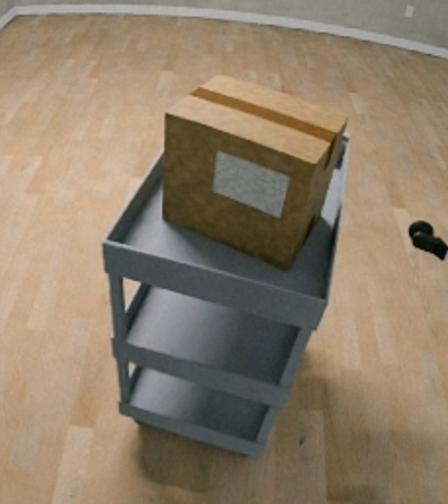

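>>> move:
  r2: {"base":{"rotate_rad":0.24},"joints":{"lift_m":1.12,"wrist_pitch_rad":1.57,"wrist_roll_rad":-0.57,"arm_m":0.15}}
  blocking: false

>>> wait:
  seconds: 3

>>> move:
  r2: {"base":{"translate_m":0.2},"pace":"slow"}
  blocking: false

>>> wait:
  seconds: 3
  cameras: ["r2_head_camera","r2_head_left_camera","r2_wrist_camera"]

Scene clock: 812.07 s.
move: r2 moving
r1: as last shown
r1.lidar_m: 0.73 0.32 0.25 - 0.25 0.25 0.57 1.20 1.18 0.40 0.41 0.57
r1.on_its_own: the wheels are slack since a contact_stop
r1.motor_effort: lift_m=+20(20) arm_m=+4(4) wheel_0=+0(1) wheel_1=+0(0) wheel_2=+0(0)
r1.servo_current: wrist_yaw_rad=46(72) wrist_pitch_rad=39(46) wrist_roll_rad=52(78) gripper_m=39(46)
r1.contact_limits: strafe_m 0.6
r1.wrist_depth_mm: - 135 - - 384 226 174 / - 122 144 - 389 229 175 / - 124 178 - 397 245 176 / 109 135 213 - 402 232 178 / 216 - - - 366 236 178 / 1008 1229 194 1182 190 235 178 / 759 759 759 154 375 208 178
r2.base_odometry: x=-3.364 y=-1.077 heading=+0.978
r2.turned_by_wheels: +0.180
r2.turned_by_imu: +0.176
r2.base_tilt: forward=-0.7 right=+0.0
r2.lidar_m: 0.60 0.58 0.42 0.46 3.91 1.01 1.08 1.86 2.17 2.46 4.25 0.58
r2.base_status: rotate_rad moving
r2.joint_positions: lift_m=+1.038 arm_m=+0.051 wrist_yaw_rad=-0.002 wrist_pitch_rad=+0.581 wrist_roll_rad=-0.515 gripper_m=+0.120
r2.joint_status: lift_m moving; arm_m moving; wrist_pitch_rad moving; wrist_roll_rad moving
r2.measured_speeds: translate_m=+0.003 strafe_m=-0.001 rotate_rad=+0.460 lift_m=+0.146 arm_m=+0.195 wrist_yaw_rad=+0.002 wrist_pitch_rad=+1.817 wrist_roll_rad=-0.950
r2.motor_effort: lift_m=+23(24) arm_m=+7(10) wheel_0=-5(9) wheel_1=-5(9) wheel_2=-6(10)
r2.servo_current: wrist_yaw_rad=39(52) wrist_pitch_rad=72(117) wrist_roll_rad=26(91) gripper_m=46(59)
r2.hand_pose: x=+0.4623 y=-0.0880 z=+1.0576 quat_wxyz=(+0.927, -0.244, +0.277, +0.072) (m; r2's base frame)
r2.wrist_depth_mm: - - - - - - - / - - - - - - - / 1756 - - - 609 597 - / 1537 1661 1863 - 559 459 535 / 1336 1499 1576 683 525 500 535 / 1160 1229 196 - 196 574 768 / 1078 1138 1025 - - 676 1863
pictures: none

Scene clock: 813.10 s.
earlier move: r2 done
r1.base_odometry: x=-2.023 y=-0.342 heading=-2.324
r1.turned_by_wheels: +0.000
r1.turned_by_imu: +0.000
r1.base_tilt: forward=-1.6 right=+1.3
r1.lidar_m: 0.75 0.34 0.25 - 0.25 0.25 0.56 1.20 1.18 0.40 0.39 0.50
r1.base_status: not commanded
r1.joint_positions: lift_m=+0.124 arm_m=+0.000 wrist_yaw_rad=+3.196 wrist_pitch_rad=+0.002 wrist_roll_rad=+0.000 gripper_m=+0.056
r1.joint_status: not commanded
r1.measured_speeds: all 0
r1.on_its_own: the wheels are slack since a contact_stop
r1.motor_effort: lift_m=+19(20) arm_m=+4(4) wheel_0=+0(1) wheel_1=+0(0) wheel_2=+0(0)
r1.servo_current: wrist_yaw_rad=52(72) wrist_pitch_rad=46(52) wrist_roll_rad=46(78) gripper_m=39(52)
r1.contact_limits: strafe_m 0.6
r1.hand_pose: x=-0.1218 y=+0.0716 z=+0.3019 quat_wxyz=(-0.027, -0.001, +0.000, +1.000) (m; r1's base frame)
r1.wrist_depth_mm: - 135 - - 384 226 173 / - 122 144 - 389 229 175 / - 124 179 - 394 244 176 / 109 135 213 - 402 233 177 / 216 - - - 368 235 178 / 1025 1229 193 1160 191 235 178 / 759 759 750 154 373 209 178
r2.base_odometry: x=-3.364 y=-1.077 heading=+1.036
r2.turned_by_wheels: +0.058
r2.turned_by_imu: +0.057
r2.base_tilt: forward=-0.6 right=+0.0
r2.lidar_m: 0.65 0.48 0.41 0.48 3.91 1.01 1.13 2.09 2.18 2.58 4.66 0.58
r2.base_status: done
r2.joint_positions: lift_m=+1.120 arm_m=+0.150 wrist_yaw_rad=-0.002 wrist_pitch_rad=+1.566 wrist_roll_rad=-0.568 gripper_m=+0.120
r2.joint_status: all done
r2.measured_speeds: all 0
r2.motor_effort: lift_m=+21(25) arm_m=+7(12) wheel_0=-5(9) wheel_1=-4(9) wheel_2=-6(10)
r2.servo_current: wrist_yaw_rad=52(52) wrist_pitch_rad=39(117) wrist_roll_rad=39(91) gripper_m=46(59)
r2.hand_pose: x=+0.3218 y=-0.0874 z=+1.0095 quat_wxyz=(+0.681, -0.198, +0.677, +0.197) (m; r2's base frame)
r2.wrist_depth_mm: - 931 1205 1229 1229 - - / 831 904 1205 1229 1229 - - / 904 1042 1229 1229 1229 - - / 1229 1255 1205 1229 1205 1205 1205 / 1229 1255 - 1229 1229 1205 1205 / 1255 1229 194 1229 199 1229 1205 / 1255 1229 1281 - 1229 1229 1205
wait: 1.03 of 3 s (r2 has come to rest)
pictures: none

Scene clock: 813.60 s.
move: r2 moving
r1: as last shown
r1.lidar_m: 0.75 0.32 0.25 - 0.25 0.26 0.58 1.18 1.17 0.39 0.39 0.50
r1.on_its_own: the wheels are slack since a contact_stop
r1.motor_effort: lift_m=+19(20) arm_m=+4(4) wheel_0=+0(1) wheel_1=+0(1) wheel_2=+0(0)
r1.servo_current: wrist_yaw_rad=59(65) wrist_pitch_rad=46(46) wrist_roll_rad=59(65) gripper_m=46(52)
r1.contact_limits: strafe_m 0.6
r1.wrist_depth_mm: - 135 - - 387 226 173 / - 122 144 - 389 229 175 / - 123 178 - 397 245 175 / 109 135 213 - 399 233 177 / 216 - - - 368 234 178 / 1025 1205 193 1160 191 235 179 / 750 759 759 153 373 208 178
r2.base_odometry: x=-3.357 y=-1.066 heading=+1.037
r2.turned_by_wheels: +0.000
r2.turned_by_imu: +0.000
r2.base_tilt: forward=-0.7 right=+0.1
r2.lidar_m: 0.63 0.51 0.39 0.46 3.91 1.03 1.17 2.11 2.20 2.63 4.68 0.59
r2.base_status: translate_m moving
r2.joint_positions: lift_m=+1.120 arm_m=+0.150 wrist_yaw_rad=-0.002 wrist_pitch_rad=+1.566 wrist_roll_rad=-0.568 gripper_m=+0.120
r2.joint_status: not commanded
r2.measured_speeds: translate_m=+0.048 strafe_m=+0.000 rotate_rad=+0.001 lift_m=+0.000 arm_m=+0.000 wrist_yaw_rad=+0.000 wrist_pitch_rad=+0.000 wrist_roll_rad=+0.000
r2.motor_effort: lift_m=+21(21) arm_m=+7(8) wheel_0=+6(6) wheel_1=+6(7) wheel_2=-11(11)
r2.servo_current: wrist_yaw_rad=46(52) wrist_pitch_rad=52(52) wrist_roll_rad=52(52) gripper_m=52(59)
r2.hand_pose: x=+0.3218 y=-0.0874 z=+1.0095 quat_wxyz=(+0.681, -0.198, +0.677, +0.197) (m; r2's base frame)
r2.wrist_depth_mm: - 917 1229 1229 1182 - - / 820 878 1229 1229 1205 - - / 809 1042 1229 1205 1205 - 415 / 1229 1229 1255 1205 1229 1205 1205 / 1255 1255 - 1229 1229 1205 1205 / 1255 1255 195 1255 199 1182 1229 / 1255 1255 1229 - 1205 1229 1229
pictures: none

Scene clock: 816.37 s.
earlier move: r2 done
r1.base_odometry: x=-2.023 y=-0.342 heading=-2.324
r1.turned_by_wheels: +0.000
r1.turned_by_imu: +0.000
r1.base_tilt: forward=-1.6 right=+1.3
r1.lidar_m: 0.74 0.29 0.25 - 0.25 0.25 0.56 1.19 1.18 0.40 0.33 0.34
r1.base_status: not commanded
r1.joint_positions: lift_m=+0.124 arm_m=+0.000 wrist_yaw_rad=+3.196 wrist_pitch_rad=+0.002 wrist_roll_rad=+0.000 gripper_m=+0.056
r1.joint_status: not commanded
r1.measured_speeds: all 0
r1.on_its_own: the wheels are slack since a contact_stop
r1.motor_effort: lift_m=+19(20) arm_m=+4(4) wheel_0=-1(1) wheel_1=+0(1) wheel_2=+0(0)
r1.servo_current: wrist_yaw_rad=46(78) wrist_pitch_rad=46(52) wrist_roll_rad=26(65) gripper_m=39(52)
r1.contact_limits: strafe_m 0.6
r1.hand_pose: x=-0.1218 y=+0.0716 z=+0.3019 quat_wxyz=(-0.027, -0.001, +0.000, +1.000) (m; r1's base frame)
r1.wrist_depth_mm: - 135 - - 384 226 173 / - 122 145 - 392 229 175 / - 123 179 - 394 245 176 / 109 135 214 - 399 233 177 / 216 - - - 368 234 178 / 1008 1205 193 1182 190 234 178 / 750 750 759 153 370 208 178
r2.base_odometry: x=-3.262 y=-0.905 heading=+1.037
r2.turned_by_wheels: +0.000
r2.turned_by_imu: +0.000
r2.base_tilt: forward=-0.7 right=+0.1
r2.lidar_m: 0.50 2.43 0.33 0.33 1.14 1.19 1.32 2.32 2.30 2.74 0.83 0.40
r2.base_status: done
r2.joint_positions: lift_m=+1.120 arm_m=+0.150 wrist_yaw_rad=-0.002 wrist_pitch_rad=+1.566 wrist_roll_rad=-0.568 gripper_m=+0.120
r2.joint_status: not commanded
r2.measured_speeds: all 0
r2.motor_effort: lift_m=+21(21) arm_m=+7(8) wheel_0=+5(8) wheel_1=+4(7) wheel_2=-5(11)
r2.servo_current: wrist_yaw_rad=46(65) wrist_pitch_rad=39(52) wrist_roll_rad=59(65) gripper_m=59(59)
r2.hand_pose: x=+0.3218 y=-0.0874 z=+1.0095 quat_wxyz=(+0.681, -0.198, +0.677, +0.197) (m; r2's base frame)
r2.wrist_depth_mm: - 1229 1205 1205 1182 - 407 / - 1098 1229 1229 1060 - 394 / 831 1025 1255 1229 1078 - 377 / 1042 1042 1205 1229 1060 - 370 / 1255 1255 - 1255 1205 392 404 / 1308 1255 195 1229 199 1205 1205 / 1255 1255 1255 - 1229 1205 1205
wait: 2.77 of 3 s (r2 has come to rest)
pictures: r2_head_camera, r2_head_left_camera, r2_wrist_camera
Images, in order (width x height): r2_head_camera 420x560, r2_head_left_camera 420x672, r2_wrist_camera 616x392.

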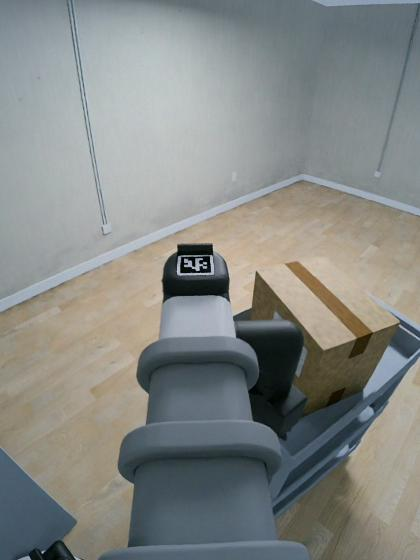

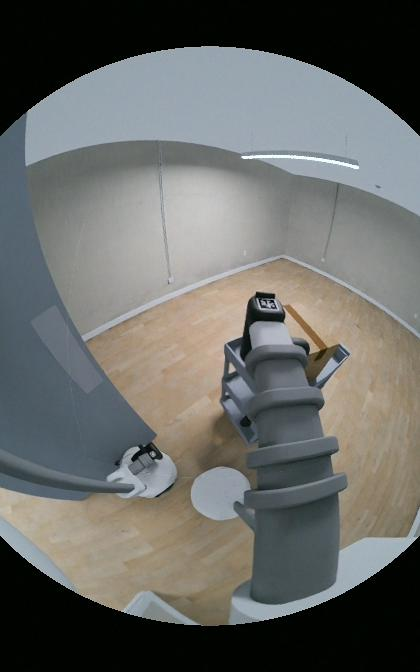

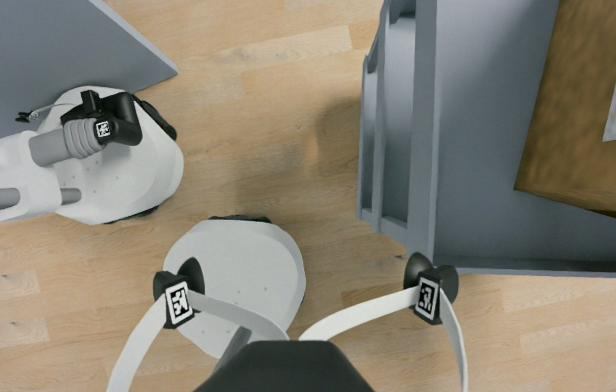

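>>> move:
  r2: {"joints":{"arm_m":0.36}}
  blocking: false

>>> wait:
  seconds: 3
  cameras: ["r2_wrist_camera"]

Scene clock: 825.20 s.
move: r2 moving
r1: as last shown
r1.lidar_m: 0.75 0.31 0.25 - 0.25 0.25 0.57 1.18 1.17 0.39 0.33 0.38
r1.on_its_own: the wheels are slack since a contact_stop
r1.motor_effort: lift_m=+20(20) arm_m=+4(4) wheel_0=+0(0) wheel_1=+0(0) wheel_2=+0(0)
r1.servo_current: wrist_yaw_rad=52(78) wrist_pitch_rad=46(52) wrist_roll_rad=59(59) gripper_m=39(46)
r1.contact_limits: strafe_m 0.6
r1.wrist_depth_mm: - 135 - - 387 226 173 / - 122 145 - 392 229 174 / - 123 178 - 397 245 176 / 109 135 212 - 399 233 178 / 215 - - - 368 234 178 / 1008 1229 194 1182 191 236 178 / 750 759 759 153 375 208 178
r2.base_odometry: x=-3.262 y=-0.905 heading=+1.037
r2.turned_by_wheels: +0.000
r2.turned_by_imu: +0.000
r2.base_tilt: forward=-0.6 right=+0.0
r2.lidar_m: 0.50 2.40 0.35 0.31 1.12 1.18 1.35 2.32 2.32 2.77 0.81 0.40
r2.base_status: not commanded
r2.joint_positions: lift_m=+1.120 arm_m=+0.201 wrist_yaw_rad=-0.002 wrist_pitch_rad=+1.567 wrist_roll_rad=-0.568 gripper_m=+0.120
r2.joint_status: arm_m moving
r2.measured_speeds: translate_m=+0.000 strafe_m=+0.000 rotate_rad=+0.000 lift_m=+0.000 arm_m=+0.195 wrist_yaw_rad=+0.000 wrist_pitch_rad=+0.000 wrist_roll_rad=+0.000
r2.motor_effort: lift_m=+21(21) arm_m=+6(10) wheel_0=+5(5) wheel_1=+4(4) wheel_2=-5(5)
r2.servo_current: wrist_yaw_rad=59(59) wrist_pitch_rad=33(46) wrist_roll_rad=39(52) gripper_m=59(59)
r2.hand_pose: x=+0.3725 y=-0.0874 z=+1.0095 quat_wxyz=(+0.680, -0.198, +0.678, +0.197) (m; r2's base frame)
r2.wrist_depth_mm: - 1205 1255 1205 759 - 394 / - 1255 1229 1205 750 - 377 / 831 1042 1229 1229 691 - 357 / 1025 1042 1205 1229 691 407 332 / 1281 1229 1098 1229 427 - - / 1281 1229 190 1229 199 433 1229 / 1229 1255 1025 - 1229 1205 1205
pictures: none

Scene clock: 826.43 s.
earlier move: r2 done
r1.base_odometry: x=-2.023 y=-0.342 heading=-2.324
r1.turned_by_wheels: +0.000
r1.turned_by_imu: +0.000
r1.base_tilt: forward=-1.6 right=+1.3
r1.lidar_m: 0.59 0.33 0.25 - 0.25 0.25 0.56 1.20 1.17 0.40 0.32 0.37
r1.base_status: not commanded
r1.joint_positions: lift_m=+0.124 arm_m=+0.000 wrist_yaw_rad=+3.196 wrist_pitch_rad=+0.002 wrist_roll_rad=+0.000 gripper_m=+0.056
r1.joint_status: not commanded
r1.measured_speeds: all 0
r1.on_its_own: the wheels are slack since a contact_stop
r1.motor_effort: lift_m=+20(20) arm_m=+4(4) wheel_0=+0(1) wheel_1=+0(0) wheel_2=+0(0)
r1.servo_current: wrist_yaw_rad=46(78) wrist_pitch_rad=39(52) wrist_roll_rad=52(72) gripper_m=39(46)
r1.contact_limits: strafe_m 0.6
r1.hand_pose: x=-0.1218 y=+0.0716 z=+0.3019 quat_wxyz=(-0.027, -0.001, +0.000, +1.000) (m; r1's base frame)
r1.wrist_depth_mm: - 135 - - 384 227 173 / - 122 145 - 389 229 175 / - 123 178 - 397 244 176 / 109 135 213 - 402 234 177 / 216 - - - 370 233 178 / 1008 1205 193 1205 191 235 179 / 759 750 759 153 375 208 178
r2.base_odometry: x=-3.262 y=-0.905 heading=+1.037
r2.turned_by_wheels: +0.000
r2.turned_by_imu: +0.000
r2.base_tilt: forward=-0.7 right=+0.1
r2.lidar_m: 0.49 2.43 0.35 0.34 1.14 1.15 1.31 2.32 2.32 2.75 0.81 0.41
r2.base_status: not commanded
r2.joint_positions: lift_m=+1.120 arm_m=+0.360 wrist_yaw_rad=-0.002 wrist_pitch_rad=+1.567 wrist_roll_rad=-0.568 gripper_m=+0.120
r2.joint_status: all done
r2.measured_speeds: all 0
r2.motor_effort: lift_m=+21(21) arm_m=+7(13) wheel_0=+5(5) wheel_1=+4(4) wheel_2=-5(5)
r2.servo_current: wrist_yaw_rad=39(59) wrist_pitch_rad=46(46) wrist_roll_rad=46(59) gripper_m=52(59)
r2.hand_pose: x=+0.5317 y=-0.0874 z=+1.0095 quat_wxyz=(+0.680, -0.198, +0.678, +0.197) (m; r2's base frame)
r2.wrist_depth_mm: 1229 1229 1205 1229 397 397 373 / 1255 1255 1255 1205 - 379 290 / 1042 1229 1229 1205 - 375 267 / 866 1118 1229 1229 - 351 252 / 1042 1205 1229 1229 - 327 240 / 1281 1255 195 1229 187 274 232 / 1255 1281 - - - 296 217
wait: 1.23 of 3 s (r2 has come to rest)
pictures: r2_wrist_camera
Images, in order (width x height): r2_wrist_camera 616x392.

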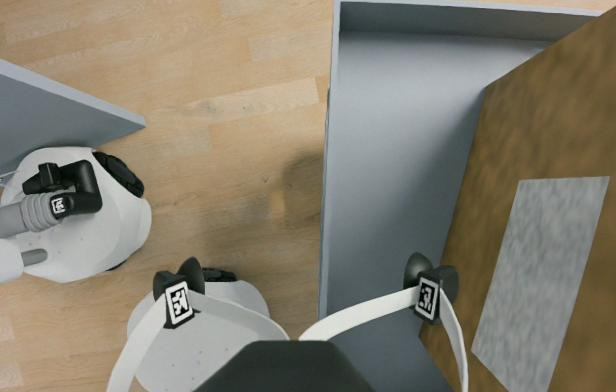

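>>> move:
  r2: {"joints":{"lift_m":0.985,"arm_m":0.37},"speeds":{"lift_m":0.1},"contact_limits":{"lift_m":0.3}}
  blocking: false

>>> wait:
  seconds: 3
  cameras: ["r2_wrist_camera","r2_head_camera"]

Scene clock: 837.03 s.
move: r2 moving
r1: as last shown
r1.lidar_m: 0.60 0.32 0.25 - 0.25 0.25 0.55 1.21 1.19 0.38 0.34 0.38
r1.on_its_own: the wheels are slack since a contact_stop
r1.servo_current: wrist_yaw_rad=46(59) wrist_pitch_rad=39(46) wrist_roll_rad=46(52) gripper_m=33(46)
r1.contact_limits: strafe_m 0.6
r1.wrist_depth_mm: - 135 - - 384 227 173 / - 122 145 - 389 229 175 / - 123 178 - 397 244 176 / 109 135 213 - 399 232 177 / 216 - - - 368 236 178 / 1008 1205 195 1160 191 234 179 / 759 759 750 154 373 208 179
r2.base_odometry: x=-3.262 y=-0.905 heading=+1.037
r2.turned_by_wheels: +0.000
r2.turned_by_imu: +0.000
r2.base_tilt: forward=-0.7 right=+0.1
r2.lidar_m: 0.48 2.41 0.35 0.33 1.14 1.19 1.33 2.30 2.31 2.74 0.83 0.42
r2.base_status: not commanded
r2.joint_positions: lift_m=+1.087 arm_m=+0.370 wrist_yaw_rad=-0.002 wrist_pitch_rad=+1.567 wrist_roll_rad=-0.568 gripper_m=+0.120
r2.joint_status: lift_m moving; arm_m moving
r2.measured_speeds: translate_m=+0.000 strafe_m=+0.000 rotate_rad=+0.000 lift_m=-0.100 arm_m=+0.000 wrist_yaw_rad=+0.000 wrist_pitch_rad=+0.000 wrist_roll_rad=+0.000
r2.motor_effort: lift_m=+12(21) arm_m=+4(10) wheel_0=+5(5) wheel_1=+5(5) wheel_2=-5(5)
r2.servo_current: wrist_yaw_rad=59(59) wrist_pitch_rad=46(46) wrist_roll_rad=52(59) gripper_m=52(59)
r2.contact_limits: lift_m 0.3
r2.hand_pose: x=+0.5417 y=-0.0874 z=+0.9764 quat_wxyz=(+0.680, -0.198, +0.678, +0.197) (m; r2's base frame)
r2.wrist_depth_mm: 1205 1182 1182 1182 375 379 351 / 1205 1182 1182 1182 - 364 285 / 991 1229 1205 1160 - 355 264 / 866 1160 1229 1205 - 338 248 / 1008 1138 1205 1182 - 314 239 / 1229 1229 197 1205 186 268 228 / 1229 1229 - - - 291 213
pictures: none

Scene clock: 838.50 s.
earlier move: r2 done
r1.base_odometry: x=-2.023 y=-0.342 heading=-2.324
r1.turned_by_wheels: +0.000
r1.turned_by_imu: +0.000
r1.base_tilt: forward=-1.6 right=+1.3
r1.lidar_m: 0.58 0.31 0.25 - 0.25 0.27 0.53 1.18 1.19 0.37 0.35 0.36
r1.base_status: not commanded
r1.joint_positions: lift_m=+0.124 arm_m=+0.000 wrist_yaw_rad=+3.196 wrist_pitch_rad=+0.002 wrist_roll_rad=+0.000 gripper_m=+0.056
r1.joint_status: not commanded
r1.measured_speeds: all 0
r1.on_its_own: the wheels are slack since a contact_stop
r1.motor_effort: lift_m=+19(20) arm_m=+4(4) wheel_0=+0(1) wheel_1=+0(0) wheel_2=+0(0)
r1.servo_current: wrist_yaw_rad=39(72) wrist_pitch_rad=33(52) wrist_roll_rad=52(72) gripper_m=46(52)
r1.contact_limits: strafe_m 0.6
r1.hand_pose: x=-0.1218 y=+0.0716 z=+0.3019 quat_wxyz=(-0.027, -0.001, +0.000, +1.000) (m; r1's base frame)
r1.wrist_depth_mm: - 135 - - 382 226 173 / - 122 144 - 392 229 174 / - 124 178 - 397 244 176 / 109 136 213 - 397 233 177 / 216 - - - 366 234 178 / 1008 1255 194 1182 191 235 178 / 759 759 750 153 373 208 179
r2.base_odometry: x=-3.262 y=-0.905 heading=+1.037
r2.turned_by_wheels: +0.000
r2.turned_by_imu: +0.000
r2.base_tilt: forward=-0.7 right=+0.1
r2.lidar_m: 0.50 2.43 0.36 0.32 1.16 1.17 1.31 2.31 2.34 2.77 0.85 0.39
r2.base_status: not commanded
r2.joint_positions: lift_m=+0.985 arm_m=+0.370 wrist_yaw_rad=-0.002 wrist_pitch_rad=+1.567 wrist_roll_rad=-0.568 gripper_m=+0.120
r2.joint_status: all done
r2.measured_speeds: all 0
r2.motor_effort: lift_m=+14(21) arm_m=+7(11) wheel_0=+5(5) wheel_1=+4(5) wheel_2=-5(5)
r2.servo_current: wrist_yaw_rad=39(65) wrist_pitch_rad=46(46) wrist_roll_rad=33(59) gripper_m=52(59)
r2.contact_limits: lift_m 0.3
r2.hand_pose: x=+0.5417 y=-0.0874 z=+0.8751 quat_wxyz=(+0.680, -0.198, +0.678, +0.197) (m; r2's base frame)
r2.wrist_depth_mm: 1098 1098 1078 1098 - - - / 1098 1118 1078 1078 - - 282 / 917 1098 1098 1078 - - 263 / 798 1098 1078 1098 - 298 252 / 891 1098 1118 1098 - 290 239 / 1138 1118 198 1098 185 265 231 / 1138 - - - - 254 211
wait: 1.47 of 3 s (r2 has come to rest)
pictures: r2_head_camera, r2_wrist_camera
Images, in order (width x height): r2_head_camera 420x560, r2_wrist_camera 616x392.

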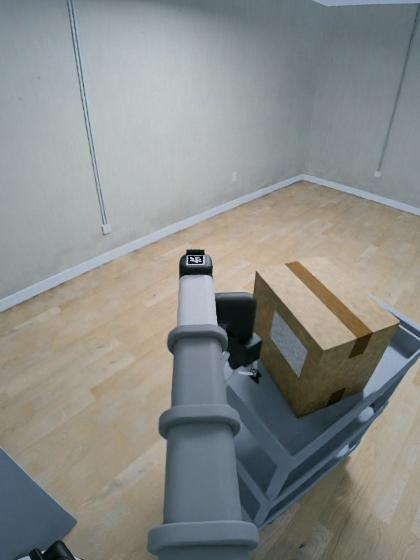

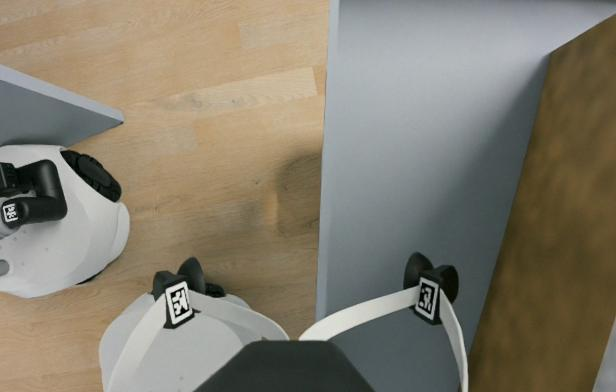

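>>> move:
  r2: {"joints":{"lift_m":0.955},"speeds":{"lift_m":0.05},"contact_limits":{"lift_m":0.2}}
  blocking: false

>>> wait:
  seconds: 2
  cameras: ["r2_wrist_camera"]

>>> zoom_image:
  camera: "r2_wrist_camera"
  region: [250, 150, 550, 390]

Scene clock: 845.73 s.
move: r2 moving
r1: as last shown
r1.lidar_m: 0.59 0.34 0.25 - 0.25 0.25 0.56 1.20 1.20 0.39 0.33 0.37
r1.on_its_own: the wheels are slack since a contact_stop
r1.servo_current: wrist_yaw_rad=65(65) wrist_pitch_rad=46(52) wrist_roll_rad=39(59) gripper_m=39(39)
r1.contact_limits: strafe_m 0.6
r1.wrist_depth_mm: - 135 - - 382 226 173 / - 122 144 - 389 230 174 / - 124 178 - 397 244 176 / 109 135 213 - 402 233 178 / 216 - - - 368 234 178 / 1025 1205 194 1182 191 235 178 / 759 759 750 153 377 208 179
r2.base_odometry: x=-3.262 y=-0.905 heading=+1.037
r2.turned_by_wheels: +0.000
r2.turned_by_imu: +0.000
r2.base_tilt: forward=-0.7 right=+0.1
r2.lidar_m: 0.51 2.44 0.36 0.34 1.13 1.20 1.32 2.32 2.33 2.77 0.85 0.39
r2.base_status: not commanded
r2.joint_positions: lift_m=+0.964 arm_m=+0.370 wrist_yaw_rad=-0.002 wrist_pitch_rad=+1.567 wrist_roll_rad=-0.568 gripper_m=+0.120
r2.joint_status: lift_m moving
r2.measured_speeds: translate_m=+0.000 strafe_m=+0.000 rotate_rad=+0.000 lift_m=-0.050 arm_m=+0.000 wrist_yaw_rad=+0.000 wrist_pitch_rad=+0.000 wrist_roll_rad=+0.000
r2.motor_effort: lift_m=+11(16) arm_m=+7(8) wheel_0=+5(5) wheel_1=+4(4) wheel_2=-5(5)
r2.servo_current: wrist_yaw_rad=39(52) wrist_pitch_rad=39(46) wrist_roll_rad=46(52) gripper_m=52(52)
r2.contact_limits: lift_m 0.2
r2.hand_pose: x=+0.5417 y=-0.0874 z=+0.8542 quat_wxyz=(+0.680, -0.198, +0.678, +0.197) (m; r2's base frame)
r2.wrist_depth_mm: 1098 1078 1078 1060 - - - / 1098 1098 1078 1078 - - 270 / 904 1078 1098 1060 - - 264 / 788 1078 1098 1078 - - 253 / 878 1118 1078 1060 - 282 239 / 1078 1118 197 1078 185 267 230 / 1098 - - - - 253 211
pictures: none

Scene clock: 846.27 s.
earlier move: r2 done
r1.base_odometry: x=-2.023 y=-0.342 heading=-2.324
r1.turned_by_wheels: +0.000
r1.turned_by_imu: +0.000
r1.base_tilt: forward=-1.6 right=+1.2
r1.lidar_m: 0.60 0.34 0.25 - 0.25 0.26 0.58 1.19 1.18 0.38 0.34 0.38
r1.base_status: not commanded
r1.joint_positions: lift_m=+0.124 arm_m=+0.000 wrist_yaw_rad=+3.196 wrist_pitch_rad=+0.002 wrist_roll_rad=+0.000 gripper_m=+0.056
r1.joint_status: not commanded
r1.measured_speeds: all 0
r1.on_its_own: the wheels are slack since a contact_stop
r1.motor_effort: lift_m=+19(20) arm_m=+4(4) wheel_0=+0(1) wheel_1=+0(1) wheel_2=+0(0)
r1.servo_current: wrist_yaw_rad=46(65) wrist_pitch_rad=39(52) wrist_roll_rad=59(65) gripper_m=39(46)
r1.contact_limits: strafe_m 0.6
r1.hand_pose: x=-0.1218 y=+0.0716 z=+0.3019 quat_wxyz=(-0.027, -0.001, +0.000, +1.000) (m; r1's base frame)
r1.wrist_depth_mm: - 134 - - 384 226 173 / - 122 144 - 392 230 175 / - 123 179 - 394 244 176 / 109 135 213 - 399 233 177 / 216 - - - 368 234 178 / 1008 1229 193 1160 191 236 179 / 759 759 759 153 375 208 179
r2.base_odometry: x=-3.262 y=-0.905 heading=+1.037
r2.turned_by_wheels: +0.000
r2.turned_by_imu: +0.000
r2.base_tilt: forward=-0.7 right=+0.1
r2.lidar_m: 0.50 2.42 0.34 0.34 1.16 1.18 1.28 2.31 2.32 2.76 0.84 0.40
r2.base_status: not commanded
r2.joint_positions: lift_m=+0.955 arm_m=+0.370 wrist_yaw_rad=-0.002 wrist_pitch_rad=+1.567 wrist_roll_rad=-0.568 gripper_m=+0.120
r2.joint_status: all done
r2.measured_speeds: all 0
r2.motor_effort: lift_m=+14(16) arm_m=+7(8) wheel_0=+5(5) wheel_1=+4(4) wheel_2=-5(5)
r2.servo_current: wrist_yaw_rad=46(52) wrist_pitch_rad=39(46) wrist_roll_rad=33(52) gripper_m=46(52)
r2.contact_limits: lift_m 0.2
r2.hand_pose: x=+0.5417 y=-0.0874 z=+0.8451 quat_wxyz=(+0.680, -0.198, +0.678, +0.197) (m; r2's base frame)
r2.wrist_depth_mm: 1078 1060 1078 1042 - - - / 1078 1060 1078 1060 - - 263 / 904 1078 1078 1060 - - 260 / 866 1078 1060 1060 - - 249 / 891 1078 1060 1078 - - 240 / 1098 1078 197 1078 185 256 230 / 1098 - - - - 250 211
wait: 0.53 of 2 s (r2 has come to rest)
pictures: r2_wrist_camera
Images, in order (width x height): r2_wrist_camera 616x392.

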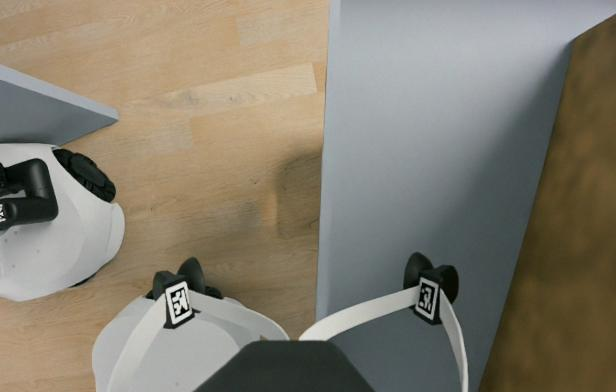

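Scaled by 1.680.

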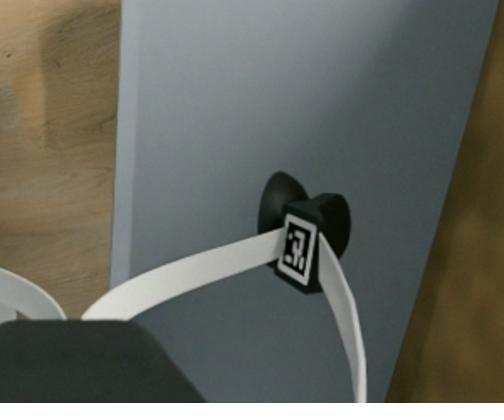

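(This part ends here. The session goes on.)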